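# Put crumpled paper in bin and close the lid

## Task

Lift the bin's lid open, drop the crumpled paper inside, bring the lid back down so the bin is shut, and finish with the gripper released from the lid.

## Robot and tools

Robot: two arms, left_arm and right_arm. Each has six revolute joints and a parallel gripper. Column order for each arm: waist, shoulder, elbow, wrist pitch, wrist yaw, wrist roll. Stated ranges in radians: waist -2.880 to 2.880, shoulder 0.000 to 3.142, elbow 0.000 to 3.019, wrist pitch -1.693 to 1.571, wrist yaw -1.571 to 1.571, wrist roll -2.094 to 2.094. A joint's true stop may sit up to 0.084 rad either side of these values.

Frames: every position and orientation is in one scene frame. Its origin is at table-top height, halfway between the two nominal arm bases. +x points out over the table, +y points toward left_arm, +z points up. Arm names do not match image left and right. Calibrated root link poses: left_arm at (-0.029, +0.351, +0.048) m and right_arm at (-0.022, -0.221, +0.038) m, both with a tiny yaw, quat_wxyz (+1.000, 0, 0, -0.008). end_effector_position is in metres and marks the point between the finger pads, about 1 cm short of the fingertips. end_effector_quat_wxyz gives the gripper's orientation. The fingers point along the gripper's +z axis and close along its y axis. These printed values can be wrong by a few centimetres, more so at long reach.

The row: every motion command uses rows of 14 plain numbers that cover both arms, even when only one arm moves. First come left_arm's six joint angles and then its opening, then the same seven for right_arm. Joint values are absolute target angles in radians, on the same scale as the Joint positions line. They are not offsets. Opening runs from -1 (closed) to +1 (fully open). Between those ends, the fingers go to where grip_measured would read that number. A call is refused, and nothing is sent, if a target lies more than 0.084 rad beyond a range end and also further out than the joint's last reported angle. A target past a joint's true stop is cut to that stop, and the result then says "joint sent to its limit".

execute_actions(actions, cameras): actions holds at most one item.
- [] only looks: it returns the state, with pictures.
- {"rows": [...], "steps": n} runs 1 to 15 rows for n control steps, each 1/30 s. n is at most 15 (default 15) and must be at least 6. One row is used per step, and the last row repeats until n is reached.
- {"steps": n} with no rows waits until n steps (up to 300) have passed since the previous result. Your reply time counts toward them.
The result is read 6 steps before the action ends, so those 6 steps still run afterwards. Pictures come only for an empty list or when cameras asks for them.

move(target, speed, blend, cameras): target is one 14-number row or a list of up to 15 rows, all absolute joint targets. All joints of both arms move together along paths that last 0.5 s to 10 s; longer paths stop short of the goal. speed is the top rate in rad/s of whichever joint has farthest to go: 0.01 to 12.57, default 0.5, given once or once per target. blend, in rad, rounds the corners at intermediate targets; the default 0 stops at each one. The first target's finger values are sent at the start. A later target's finger values are sent only on arrival, once everything has stopped. There is no collision avoidance, so faster moves and targets set deeper past a contact hit and press harder. The result adds a "move:" line: done, off_target (at rest more than 0.035 rad from target), moving, held, or fault, possibly per arm, and limits=held if steps were withheld. done does not mean nothing was touched. Pictures come by default.

wait(seconds, cameras): lets the scene run 0 to 10 s without new commands.

zoom_image(camera, region): a closer look at part of a camera's newest image. region is [x0, y0, x1, y1] in pixels from the top-left corner, at most 504 x 504. Cameras, all 672x504: cam_head_left, cam_head_right, cam_left_wrist, cam_right_wrist.

read_manual(section): returns only the URDF licence texts ("licences").

finished_scene(scene): give the current scene's number. This closes the scene for good, and any later calls act on the next one.

Result lines: Joint positions (rad) and Joint velocities (rad/s) for each arm, each ending with the finger gap in m (0.094 is fully open). "within noise" means the arm is still. grip_measured uses the opening scale, reads up to about 2.7 mm wide when empty, and reads narrower than a part being squeezed. Joint torques follow joint order; positive means toward larger angles; entries 3 and 4 wrap around at ±28 N m. "joint command not followed" means the clearance check altered some steps; it does not keep the two grippers apart. MOTOR HOT warns from 85 °C. At 100 °C an OVER-TEMPERATURE FAULT makes that arm go limp and drop what it holds for 30 to 60 s or longer.

Motion behaviour: the arms keep heading toward the last row sent while you think. Each joint target is kept within a set lead of its measured angle, and a step that would move the gripper more than 110 mm is scaled back. Very small turns may not begin.

Cautions: close slowly on the paper, since it squashes, and be aware the grippers push at force limit (about 50 to 64 N per pad). To release, command an opening well above grip_measured. Do not let go of anything still moving. Do not drop or slam the lid. Keep objects on the table. Avoid hard hits, and never let the arms touch or grip each other. Do not leave an arm stretched out, loaded, or pushing against something it cannot reach, because that heats its motors. Loose items may occasionally get nudged by outside disturbances.

Each tool is called after "Emit:" as a command line: name --argument value for each argument, lists and objects as JSON in quotes; but a table of rows of numbers goes row by row, as --pt "numbers of a row", without its own name.

## Session

Emit:
execute_actions --actions '[]'

Scene clock: 0.00 s of 4800.00 s.
left_arm: end_effector_position=(+0.6359, -0.1310, +0.2015) grip_measured=+1.000 end_effector_quat_wxyz=(+0.488, -0.353, +0.796, -0.059) | right_arm: end_effector_position=(+0.2483, -0.4463, +0.1027) grip_measured=+1.000 end_effector_quat_wxyz=(-0.005, -0.455, +0.891, +0.017)
Joint positions: left_arm=[-0.769 2.287 2.099 -0.721 -0.858 -1.308 0.094] | right_arm=[-0.678 1.435 0.87 -1.041 -0.004 -1.638 0.094]
Joint velocities: within noise
Joint torques (N m): no reading
Motor temperatures (°C): left_arm=[31 34 35 32 30 30 30] | right_arm=[33 34 33 34 33 32 30]
Heat: left arm: hottest elbow 35 °C; right arm: hottest shoulder 34 °C.

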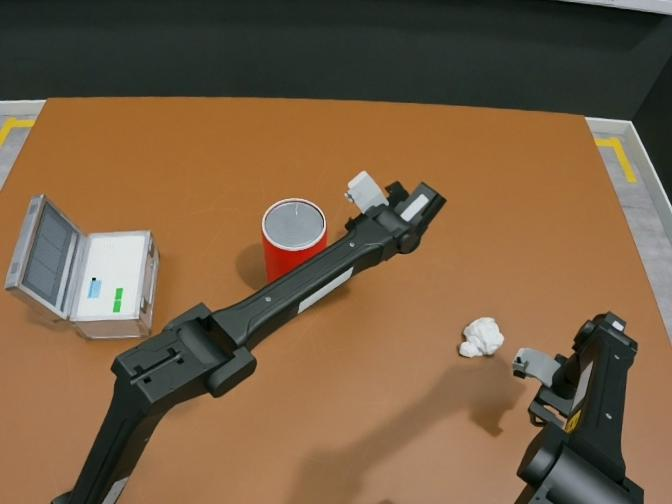

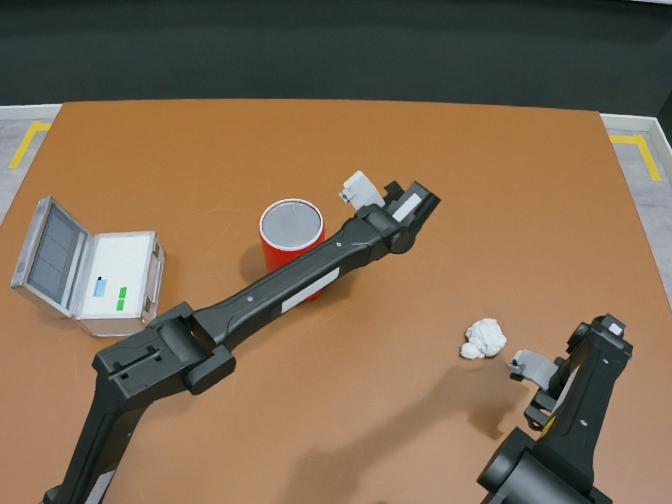

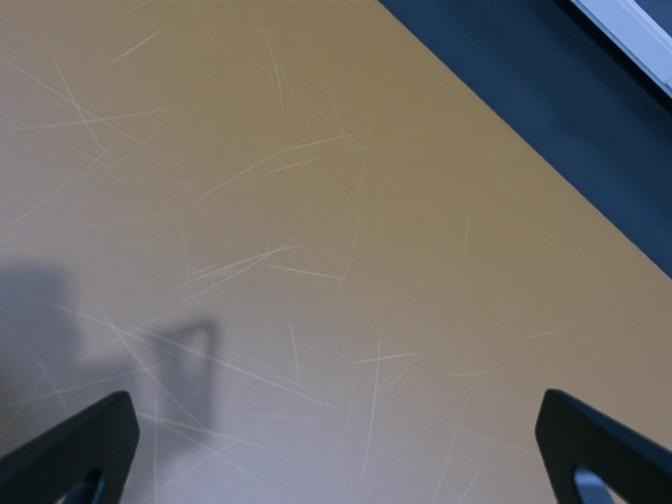

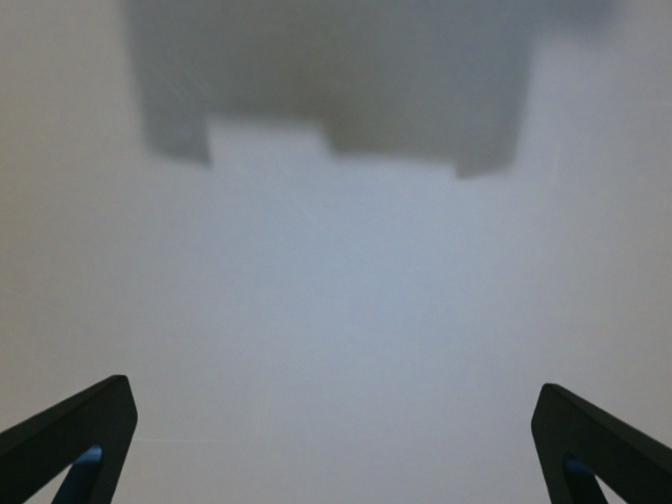

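Emit:
zoom_image --camera "cam_head_left" --region '[220, 150, 400, 310]'

Emit:
zoom_image --camera "cam_head_left" --region '[0, 170, 190, 350]'

Emit:
zoom_image --camera "cam_head_left" --region '[430, 280, 650, 450]'

Scaled by 2.800 from the camera's 672x504 image, which has a finer 960x720 frame.

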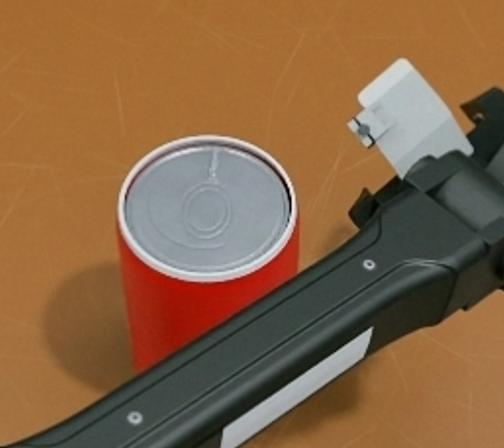

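Scaled by 2.653 from the camera's 672x504 image, which has a finer 960x720 frame.

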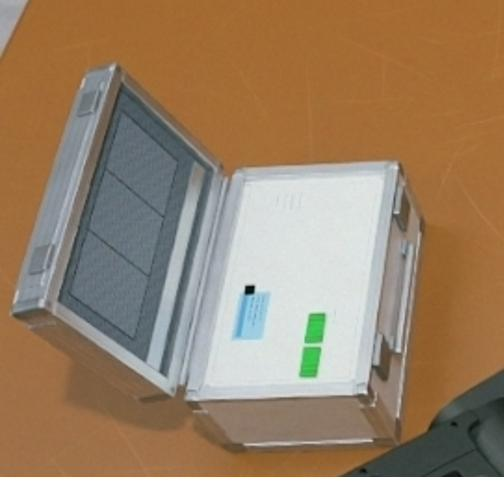

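Scaled by 2.291 from the camera's 672x504 image, which has a finer 960x720 frame.

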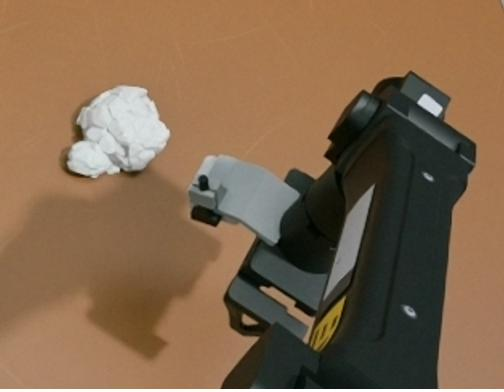

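Emit:
move --target '[-0.46,1.818,2.074,-1.606,0,0,1,-0.115,1.316,1.167,-1.42,0,0,1]' --speed 0.7

Scene clock: 5.70 s of 4800.00 s.
left_arm: end_effector_position=(+0.5097, +0.0665, +0.3800) grip_measured=+1.000 end_effector_quat_wxyz=(+0.106, +0.233, +0.966, -0.025) | right_arm: end_effector_position=(+0.3293, -0.2700, +0.2214) grip_measured=+1.000 end_effector_quat_wxyz=(-0.034, +0.064, +0.997, +0.004)
Joint positions: left_arm=[-0.47 1.834 2.081 -1.599 -0.003 -0.012 0.094] | right_arm=[-0.121 1.335 1.109 -1.412 -0.003 -0.009 0.094]
Joint velocities: within noise
Joint torques (N m): left_arm=[1.61 -14.8 7.83 0.83 0.15 0.08] | right_arm=[1.67 -8.88 10.73 -0.31 0.1 0.12]
Motor temperatures (°C): left_arm=[31 35 36 32 30 30 30] | right_arm=[33 34 34 34 33 32 30]
Heat: left arm: hottest elbow 36 °C; right arm: hottest shoulder 34 °C.
Kept back: nothing.
move: off_target (right_arm); right_arm: the elbow is farthest, 0.058 rad from its target

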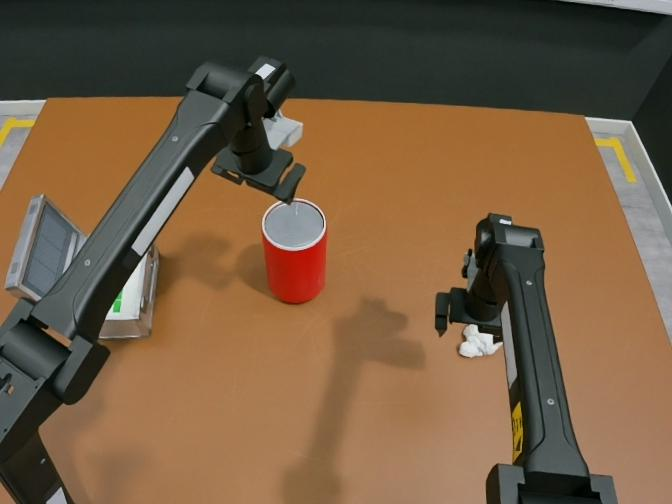

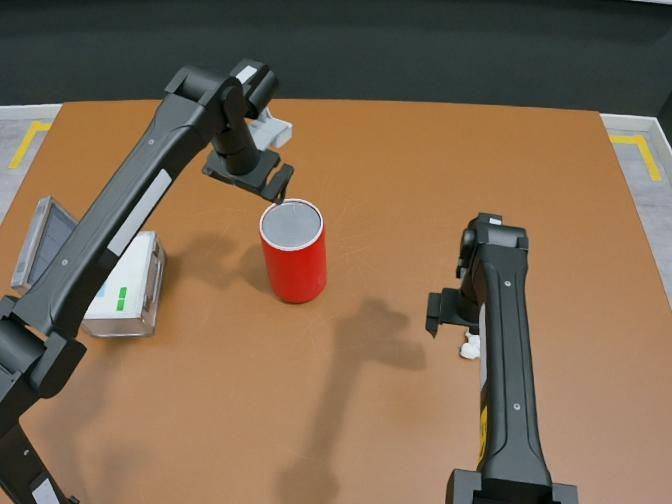

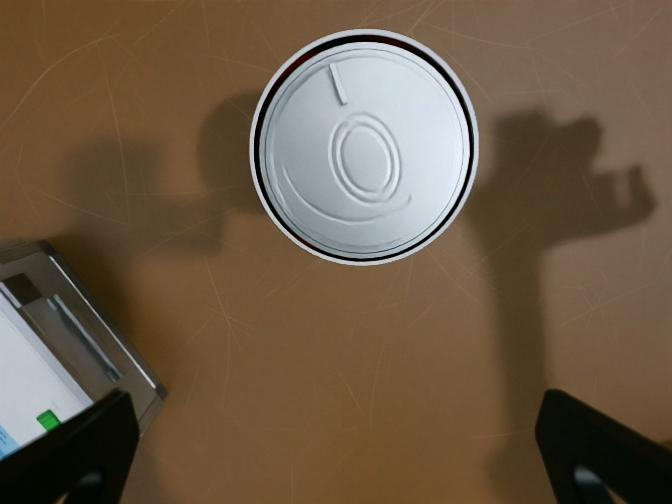

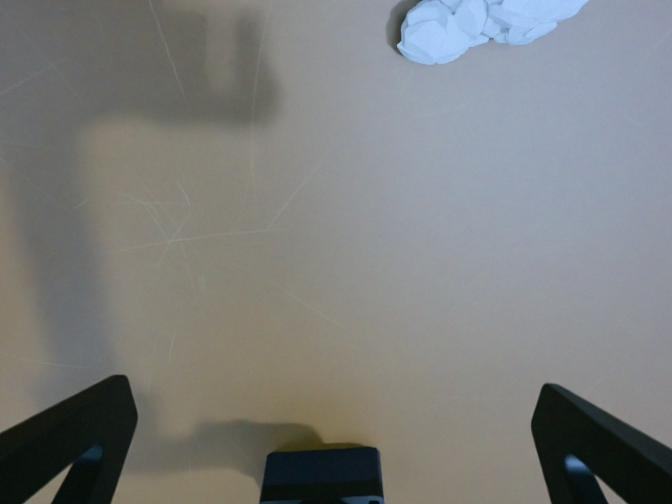

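Emit:
zoom_image --camera "cam_left_wrist" --region '[220, 10, 500, 280]'

Emit:
zoom_image --camera "cam_head_left" --region '[220, 180, 360, 320]'

Emit:
zoom_image --camera "cam_right_wrist" --region '[160, 330, 500, 504]'

Scaled by 1.800 from the camera's 672x504 image, which has a finer 960x720 frame.

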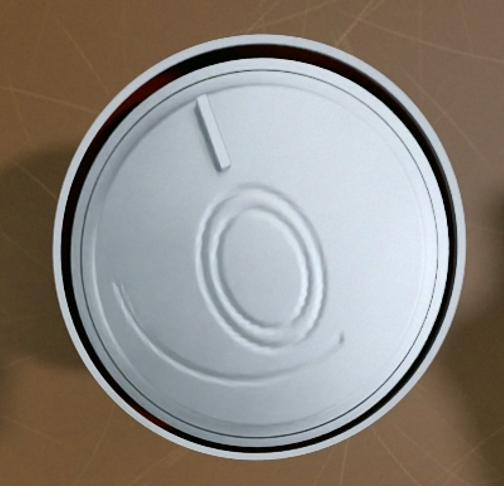

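Scaled by 3.600 from the camera's 672x504 image, which has a finer 960x720 frame.

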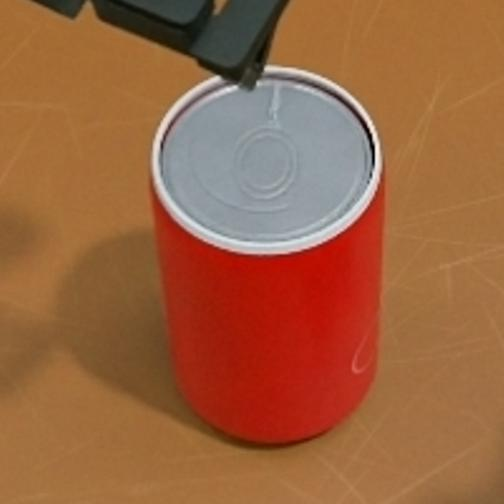

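Scaled by 1.482 from the camera's 672x504 image, which has a finer 960x720 frame.

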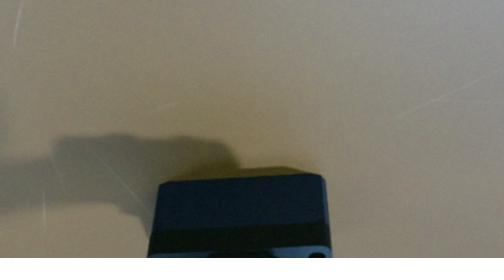

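Emit:
move --target '[-0.4945,1.255,1.011,-0.506,0,0,1,-0.311,1.446,1.296,-1.42,0,0,1]' --speed 0.7

Emit:
zoom_image --camera "cam_left_wrist" --region '[180, 0, 500, 300]'

Scene clock: 9.37 s of 4800.00 s.
left_arm: end_effector_position=(+0.4279, +0.1035, +0.2901) grip_measured=+1.000 end_effector_quat_wxyz=(+0.372, +0.221, +0.896, -0.095) | right_arm: end_effector_position=(+0.3593, -0.3479, +0.2317) grip_measured=+1.000 end_effector_quat_wxyz=(-0.019, +0.155, +0.988, +0.005)
Joint positions: left_arm=[-0.48 1.275 1.017 -0.523 -0.003 -0.011 0.094] | right_arm=[-0.304 1.434 1.235 -1.412 -0.003 -0.008 0.094]
Joint velocities: within noise
Joint torques (N m): left_arm=[-0.5 -8.47 8.59 2.44 0.14 0.07] | right_arm=[0.5 -8.29 10.99 -0.25 0.08 0.1]
Motor temperatures (°C): left_arm=[31 35 36 32 30 30 30] | right_arm=[33 34 34 34 33 32 30]
Heat: left arm: hottest elbow 36 °C; right arm: hottest shoulder 34 °C.
Kept back: nothing.
move: off_target (right_arm); right_arm: the elbow is farthest, 0.061 rad from its target

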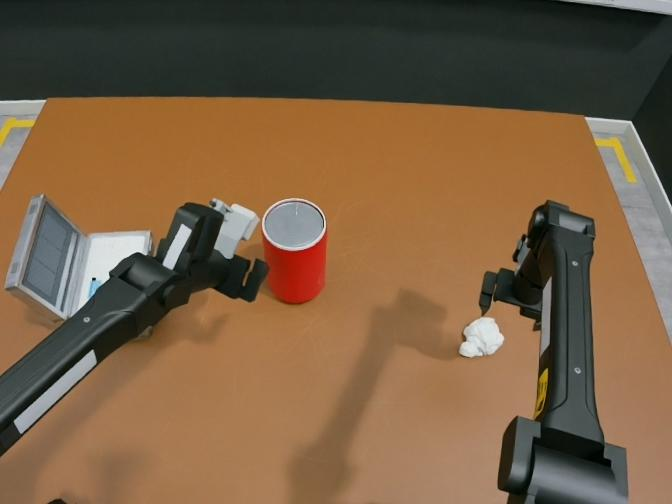

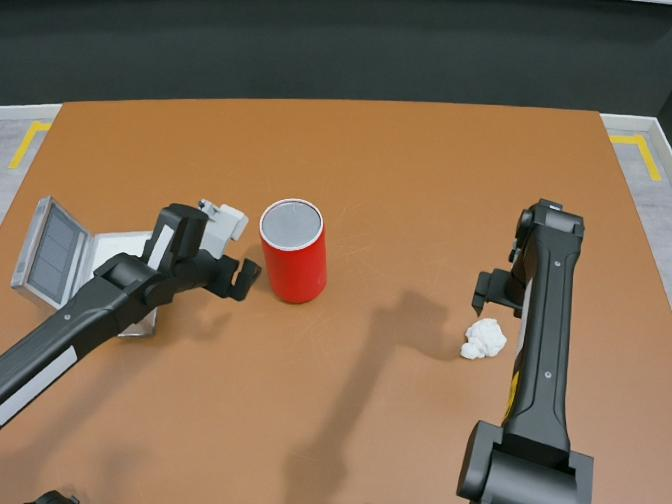

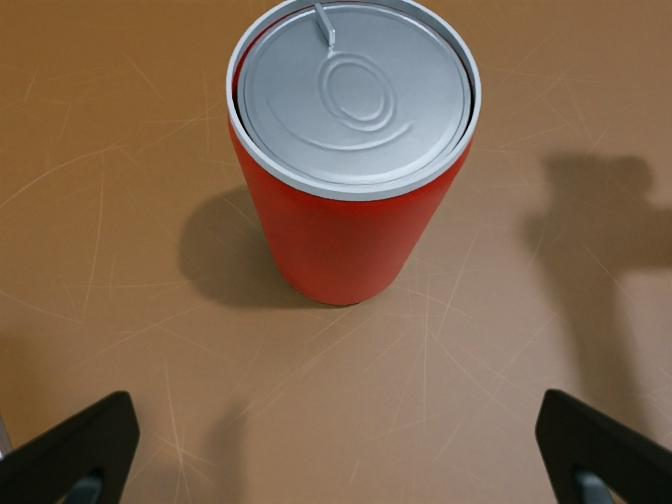

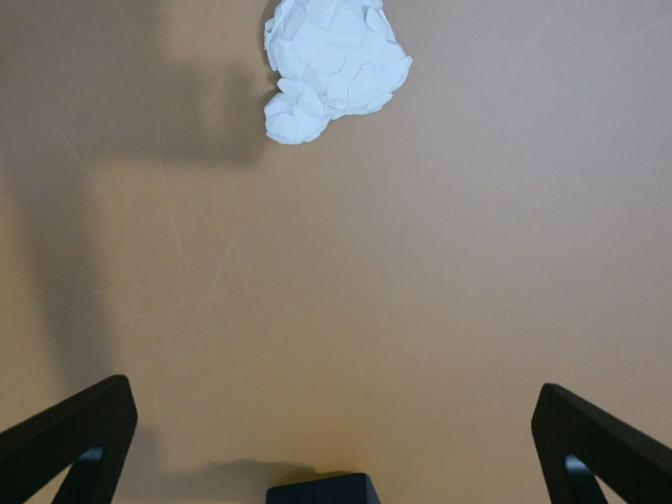

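Scaled by 1.575 from the camera's 672x504 image, which has a finer 960x720 frame.

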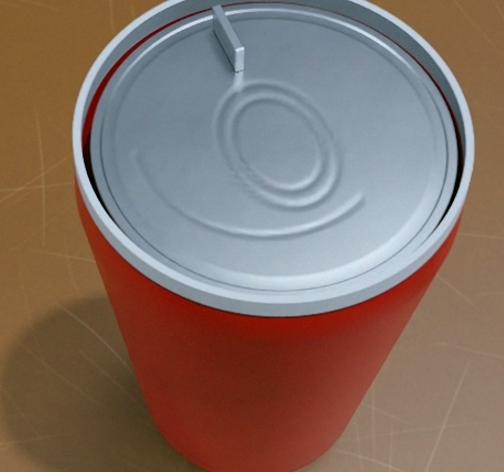

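Emit:
move --target '[-0.5015,2.0,2.014,-1.232,-0.119,-0.314,0.0,-0.292,1.648,1.225,-1.095,0,0.635,1]' --speed 0.6

Emit:
zoom_image --camera "cam_left_wrist" --region '[150, 150, 550, 504]'

Scene clock: 14.70 s of 4800.00 s.
left_arm: end_effector_position=(+0.5882, +0.0336, +0.2483) grip_measured=+0.002 end_effector_quat_wxyz=(+0.163, +0.090, +0.983, -0.007) | right_arm: end_effector_position=(+0.4354, -0.3717, +0.1464) grip_measured=+1.000 end_effector_quat_wxyz=(+0.030, +0.454, +0.890, +0.006)
Joint positions: left_arm=[-0.486 1.992 1.953 -1.225 -0.115 -0.302 0.047] | right_arm=[-0.301 1.639 1.236 -1.106 -0.002 0.626 0.094]
Joint velocities: within noise
Joint torques (N m): left_arm=[-0.32 -15.44 13.39 1.03 -0.2 -0.12] | right_arm=[1.9 -10.93 5.61 0.55 0.12 0.11]
Motor temperatures (°C): left_arm=[31 35 37 32 30 30 30] | right_arm=[33 34 35 34 33 32 30]
Heat: left arm: hottest elbow 37 °C; right arm: hottest elbow 35 °C.
Kept back: nothing.
move: off_target (left_arm); left_arm: the elbow is farthest, 0.061 rad from its target

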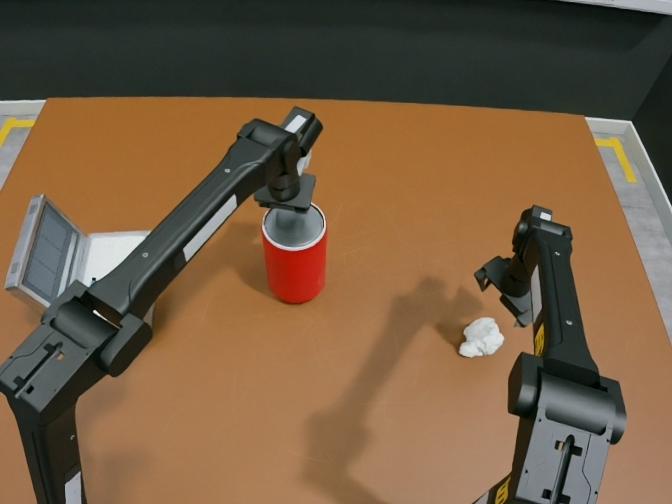

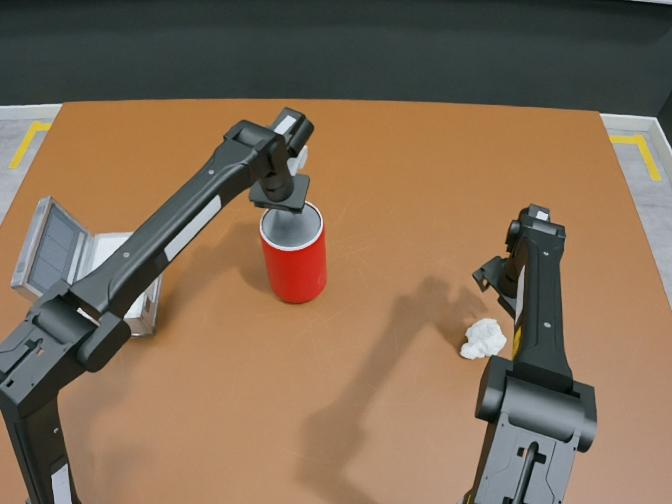

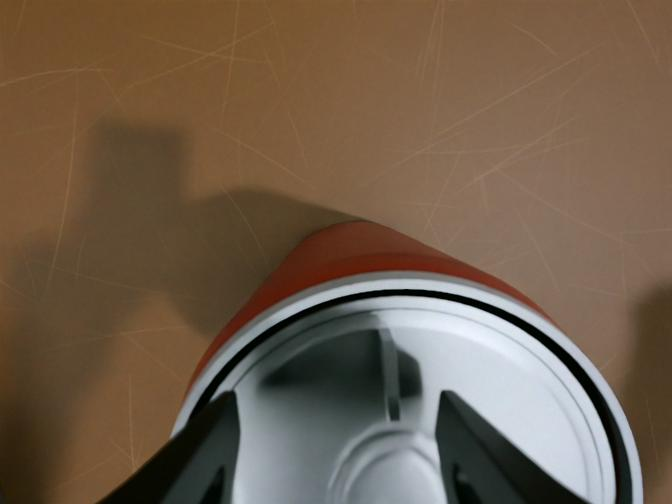

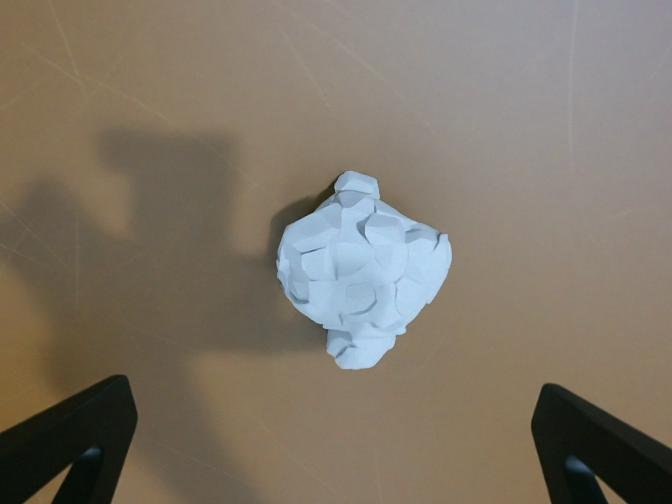

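Scaled by 1.260 from the camera's 672x504 image, which has a finer 960x720 frame.

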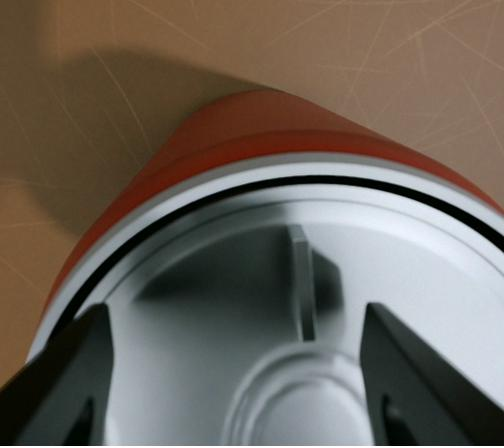

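Emit:
move --target '[-0.52,2.025,2.05,-1.242,-0.133,-0.41,0.0,-0.295,1.793,1.107,-0.885,0,0.64,1]' --speed 0.4

Emit:
zoom_image --camera "cam_left_wrist" --region '[150, 150, 550, 504]'

Scene clock: 17.27 s of 4800.00 s.
left_arm: end_effector_position=(+0.5886, +0.0190, +0.2511) grip_measured=+0.002 end_effector_quat_wxyz=(+0.167, +0.052, +0.984, -0.012) | right_arm: end_effector_position=(+0.4204, -0.3668, +0.0356) grip_measured=+1.000 end_effector_quat_wxyz=(-0.004, +0.457, +0.890, +0.000)
Joint positions: left_arm=[-0.508 2.01 1.987 -1.235 -0.129 -0.398 0.047] | right_arm=[-0.301 1.794 1.111 -0.895 -0.002 0.632 0.094]
Joint velocities: within noise
Joint torques (N m): left_arm=[-0.26 -15.21 13.64 1.05 -0.24 -0.12] | right_arm=[1.67 -11.93 4.98 0.44 0.12 0.1]
Motor temperatures (°C): left_arm=[31 35 37 32 30 30 30] | right_arm=[33 34 35 34 33 32 30]
Heat: left arm: hottest elbow 37 °C; right arm: hottest elbow 35 °C.
Kept back: nothing.
move: off_target (left_arm); left_arm: the elbow is farthest, 0.063 rad from its target

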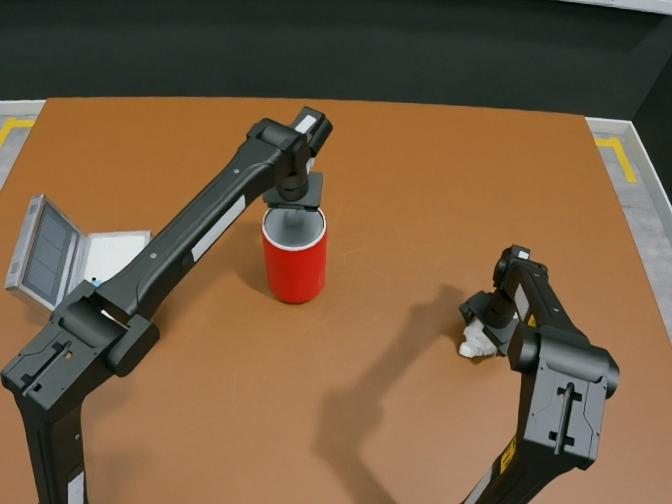

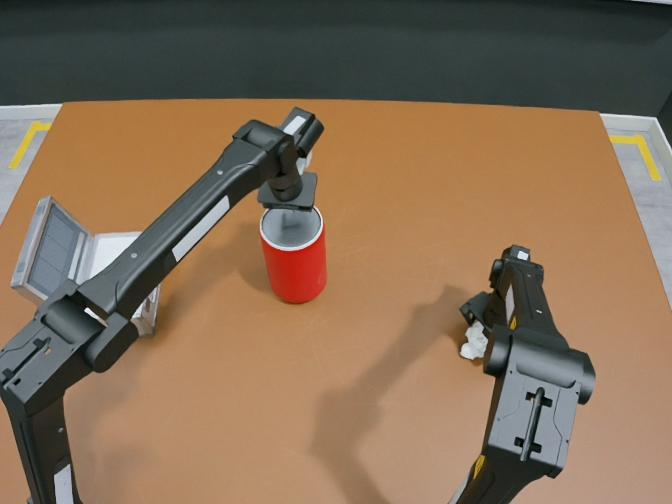

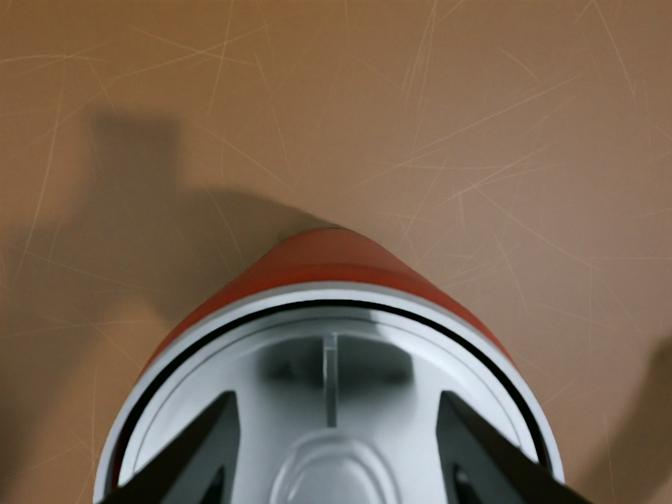

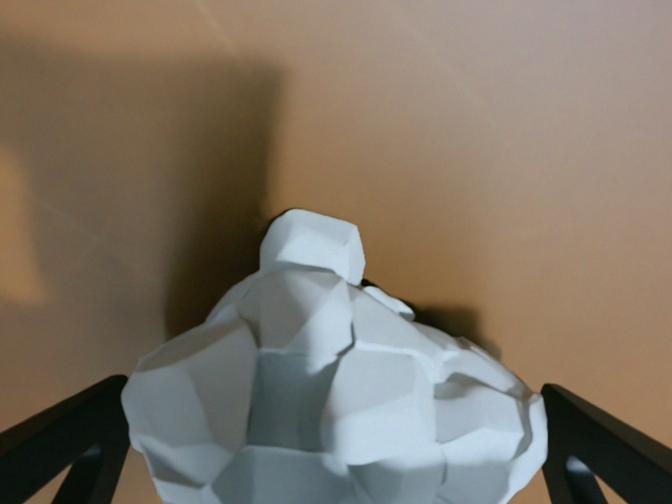

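Scaled by 1.260 from the camera's 672x504 image, which has a finer 960x720 frame.

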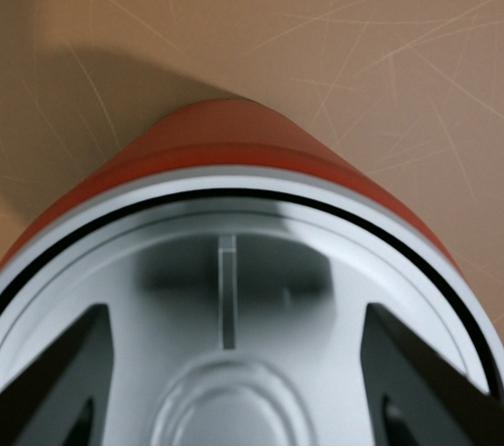

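Emit:
move --target '[-0.516,2.055,2.035,-1.216,-0.133,-0.41,0.0,-0.295,1.793,1.107,-0.885,0,0.64,0.3]' --speed 0.1

Emit:
zoom_image --camera "cam_left_wrist" --region '[150, 150, 550, 504]'

Scene clock: 18.53 s of 4800.00 s.
left_arm: end_effector_position=(+0.5912, +0.0180, +0.2404) grip_measured=+0.002 end_effector_quat_wxyz=(+0.163, +0.052, +0.985, -0.009) | right_arm: end_effector_position=(+0.4204, -0.3668, +0.0356) grip_measured=+0.626 end_effector_quat_wxyz=(-0.004, +0.457, +0.890, +0.000)
Joint positions: left_arm=[-0.508 2.028 1.989 -1.23 -0.132 -0.399 0.047] | right_arm=[-0.301 1.794 1.111 -0.895 -0.002 0.632 0.076]
Joint velocities: within noise
Joint torques (N m): left_arm=[0.15 -14.51 12.26 1.73 -0.16 -0.13] | right_arm=[1.79 -12.28 5 0.44 0.11 0.09]
Motor temperatures (°C): left_arm=[31 35 37 32 30 30 30] | right_arm=[33 34 35 34 33 32 30]
Heat: left arm: hottest elbow 37 °C; right arm: hottest elbow 35 °C.
Kept back: nothing.
move: off_target (left_arm); left_arm: the elbow is farthest, 0.046 rad from its target

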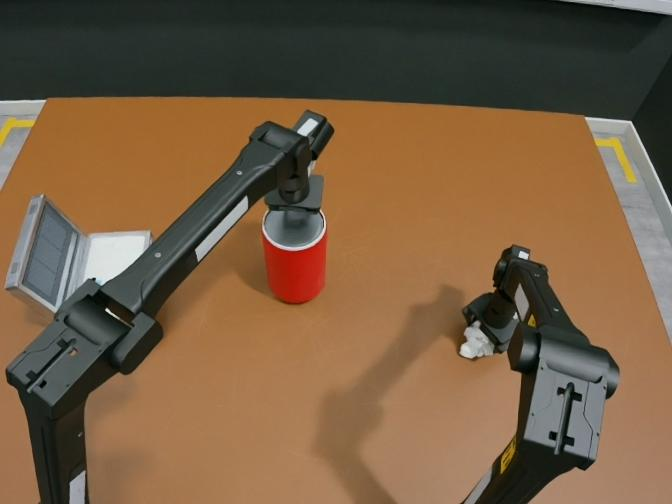

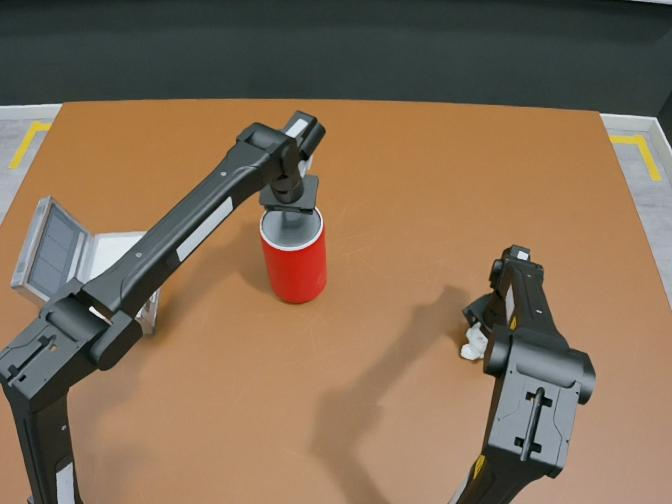

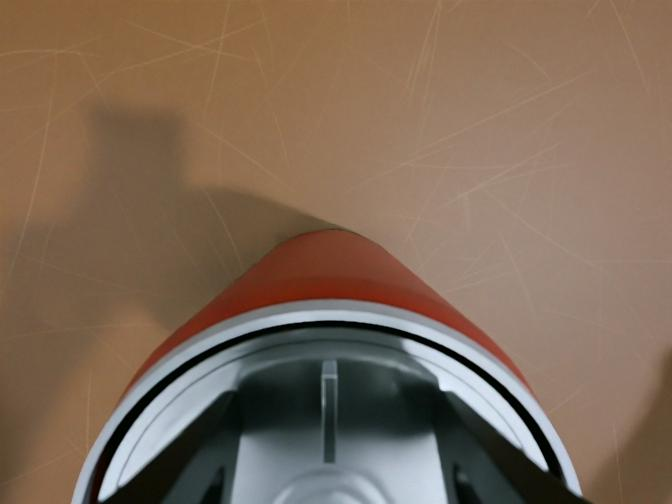

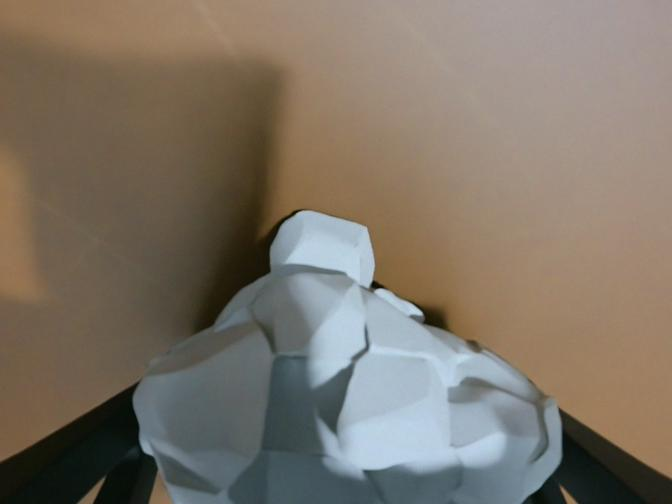

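Scaled by 1.260 from the camera's 672x504 image, which has a finer 960x720 frame.

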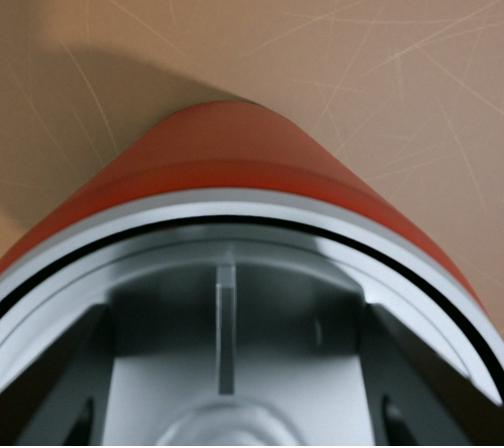

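Emit:
move --target '[-0.516,2.045,2.035,-1.225,-0.133,-0.41,-0.5,-0.295,1.793,1.107,-0.885,0,0.64,0.3]' --speed 0.1

Emit:
move --target '[-0.516,2.045,2.035,-1.225,-0.133,-0.41,-1,-0.295,1.793,1.107,-0.885,0,0.64,0.3]' --speed 0.1

Emit:
zoom_image --camera "cam_left_wrist" --region '[150, 150, 550, 504]'

Scene clock: 19.53 s of 4800.00 s.
left_arm: end_effector_position=(+0.5914, +0.0179, +0.2402) grip_measured=-0.497 end_effector_quat_wxyz=(+0.164, +0.052, +0.985, -0.009) | right_arm: end_effector_position=(+0.4204, -0.3668, +0.0356) grip_measured=+0.626 end_effector_quat_wxyz=(-0.004, +0.457, +0.890, +0.000)
Joint positions: left_arm=[-0.508 2.028 1.989 -1.229 -0.132 -0.399 0.024] | right_arm=[-0.301 1.794 1.111 -0.895 -0.002 0.632 0.076]
Joint velocities: within noise
Joint torques (N m): left_arm=[0.32 -15.21 12.29 1.43 -0.13 -0.11] | right_arm=[1.55 -12.22 5.01 0.43 0.12 0.1]
Motor temperatures (°C): left_arm=[31 35 37 32 30 30 30] | right_arm=[33 34 35 34 33 32 30]
Heat: left arm: hottest elbow 37 °C; right arm: hottest elbow 35 °C.
Kept back: nothing.
move: off_target (left_arm); left_arm: the elbow is farthest, 0.046 rad from its target

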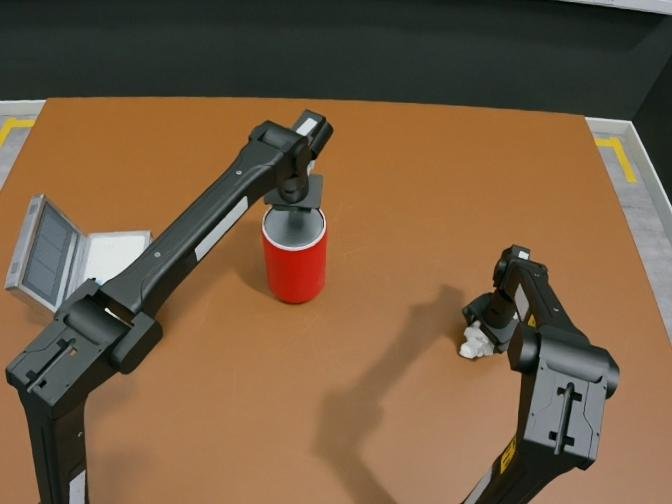

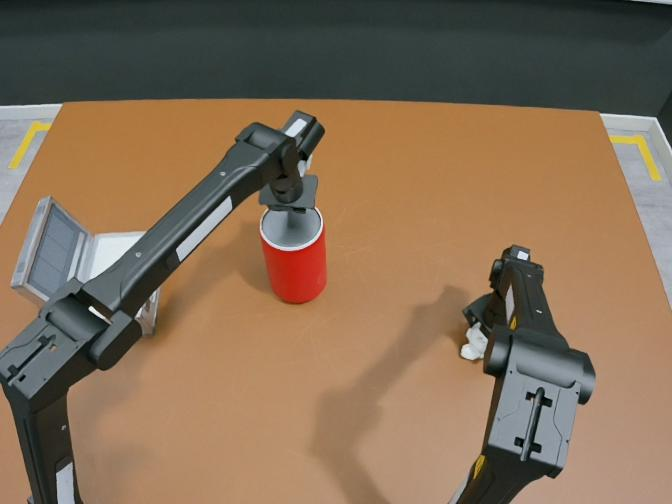

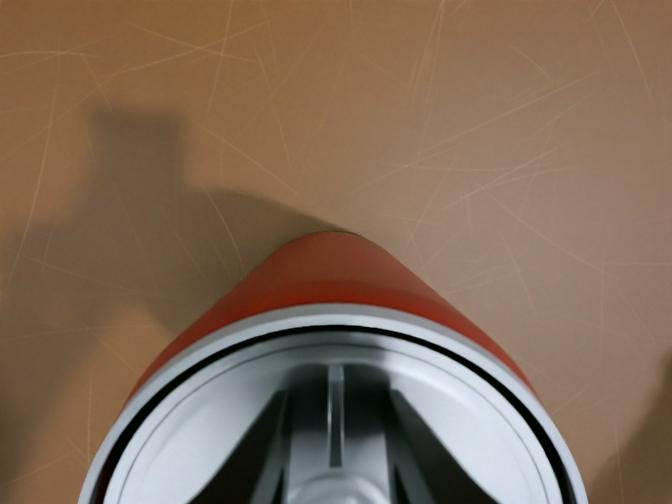

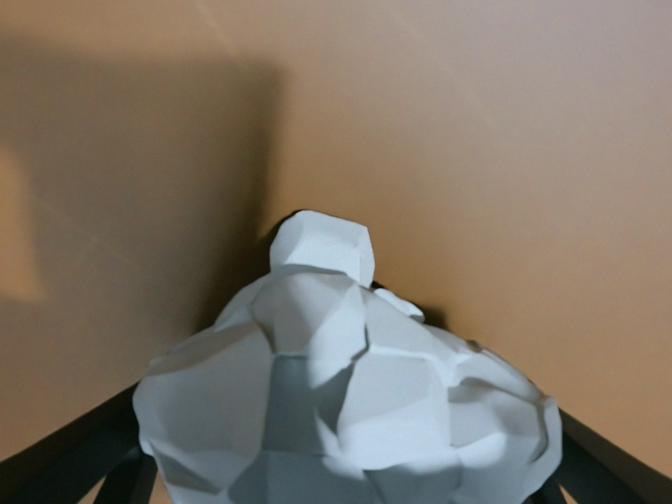

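Scene clock: 20.03 s of 4800.00 s.
left_arm: end_effector_position=(+0.5915, +0.0181, +0.2403) grip_measured=-0.946 end_effector_quat_wxyz=(+0.164, +0.052, +0.985, -0.008) | right_arm: end_effector_position=(+0.4204, -0.3668, +0.0356) grip_measured=+0.626 end_effector_quat_wxyz=(-0.004, +0.457, +0.890, +0.000)
Joint positions: left_arm=[-0.508 2.028 1.989 -1.229 -0.133 -0.399 0.003] | right_arm=[-0.301 1.794 1.111 -0.895 -0.002 0.632 0.076]
Joint velocities: within noise
Joint torques (N m): left_arm=[0.26 -15.15 12.26 1.4 -0.09 -0.13] | right_arm=[1.79 -12.28 5.03 0.42 0.12 0.09]
Motor temperatures (°C): left_arm=[31 35 37 32 30 30 30] | right_arm=[33 34 35 34 33 32 30]
Heat: left arm: hottest elbow 37 °C; right arm: hottest elbow 35 °C.
Kept back: nothing.
move: off_target (left_arm); left_arm: the elbow is farthest, 0.046 rad from its target

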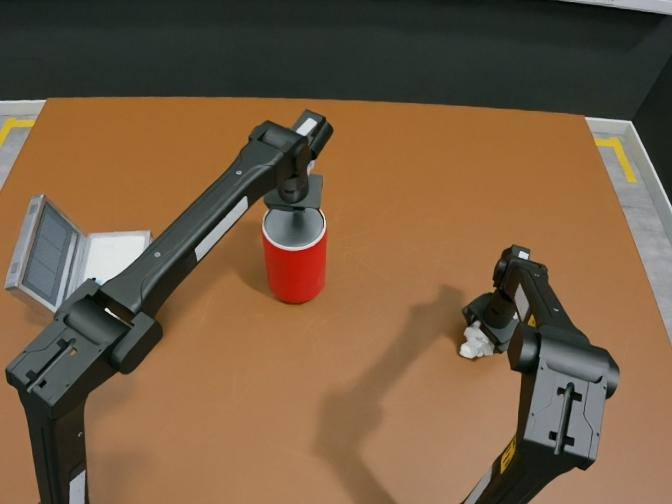

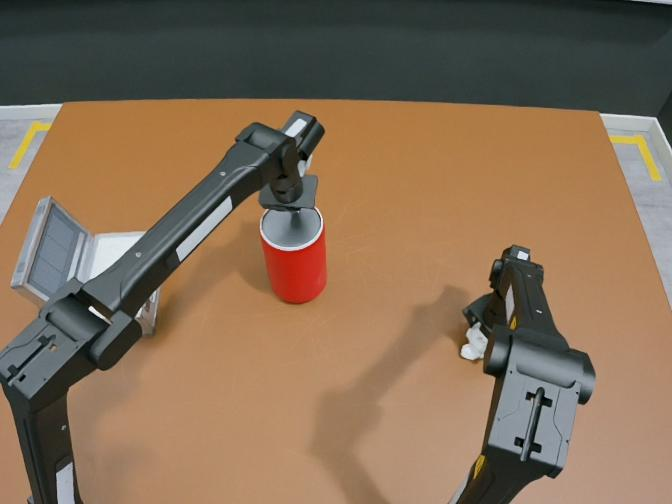

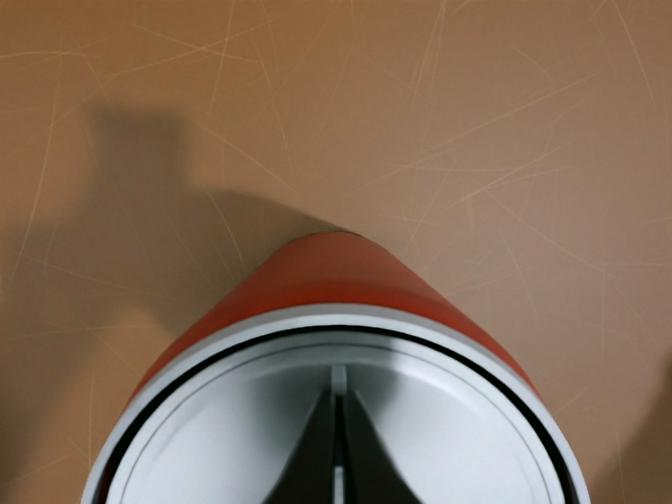

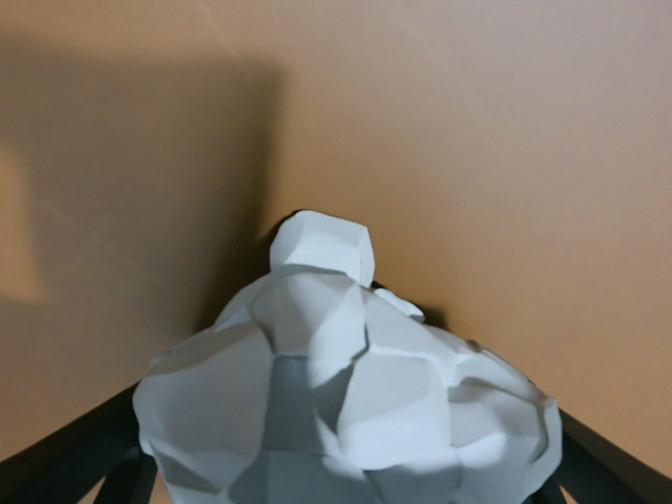

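Scaled by 1.260 from the camera's 672x504 image, which has a finer 960x720 frame.

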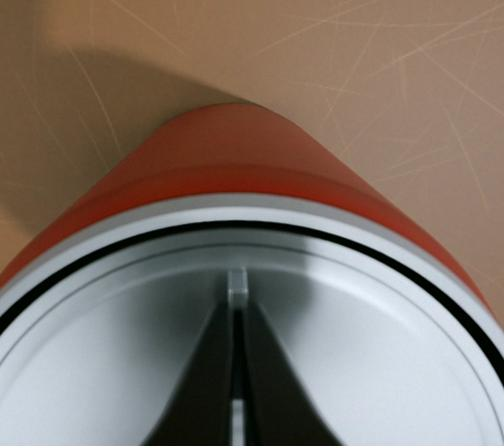

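Emit:
move --target '[-0.5444,1.855,1.73,-0.838,-0.265,-0.381,-1,-0.3,1.568,1.46,-1.435,0,0.64,0.3]' --speed 0.2

Emit:
zoom_image --camera "cam_head_left" --region '[200, 80, 400, 320]'

Scene clock: 25.00 s of 4800.00 s.
left_arm: end_effector_position=(+0.5983, +0.0163, +0.2630) grip_measured=-0.950 end_effector_quat_wxyz=(+0.306, +0.041, +0.951, -0.017) | right_arm: end_effector_position=(+0.4159, -0.3653, +0.2290) grip_measured=+0.626 end_effector_quat_wxyz=(-0.022, +0.457, +0.889, -0.002)
Joint positions: left_arm=[-0.535 1.88 1.738 -0.855 -0.259 -0.389 0.002] | right_arm=[-0.301 1.589 1.402 -1.427 -0.002 0.632 0.076]
Joint velocities: within noise
Joint torques (N m): left_arm=[0.03 -16.73 8.29 2.22 -0.4 0.04] | right_arm=[1.2 -12.63 10.74 -0.28 0.12 0.1]
Motor temperatures (°C): left_arm=[31 36 37 32 30 30 30] | right_arm=[33 34 35 34 33 32 31]
Heat: left arm: hottest elbow 37 °C; right arm: hottest elbow 35 °C.
Kept back: nothing.
move: off_target (right_arm); right_arm: the elbow is farthest, 0.058 rad from its target

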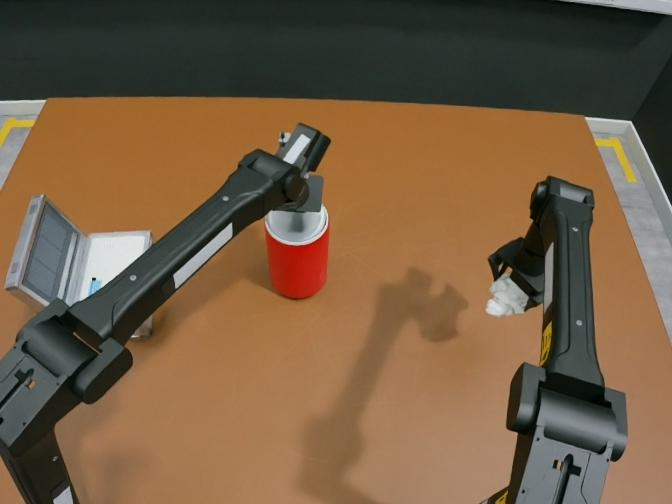

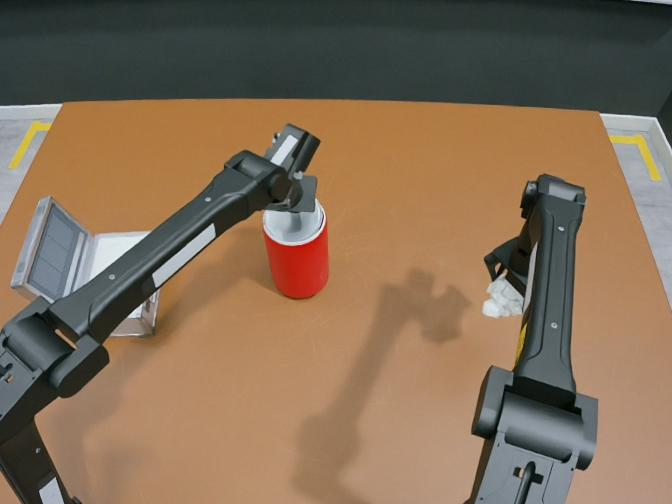

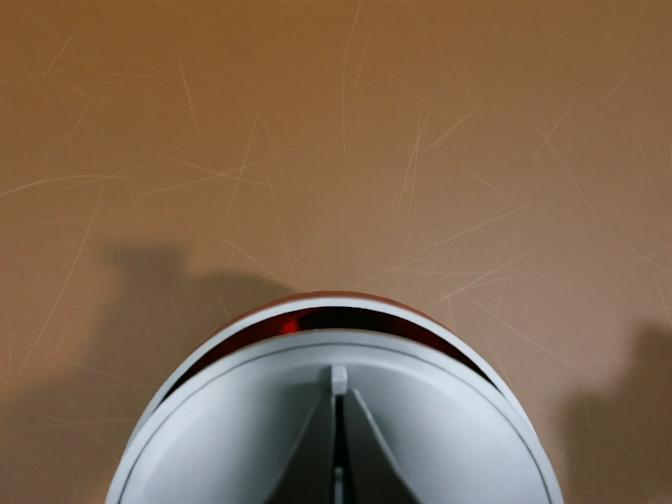

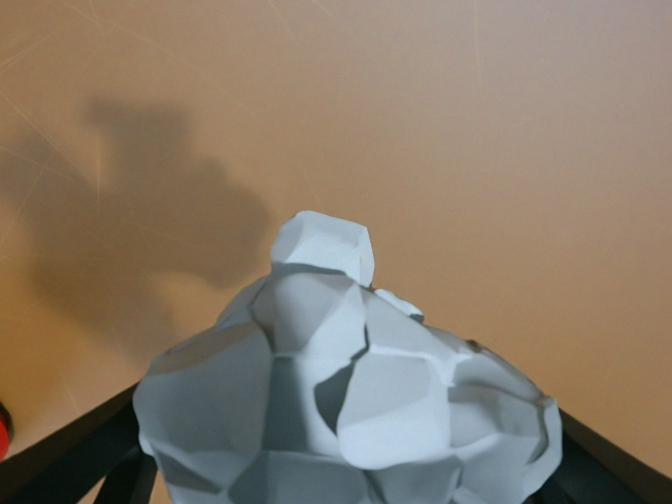

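Scaled by 2.100 from the camera's 672x504 image, which has a finer 960x720 frame.

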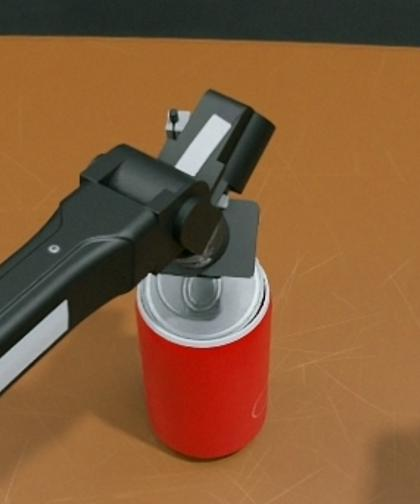

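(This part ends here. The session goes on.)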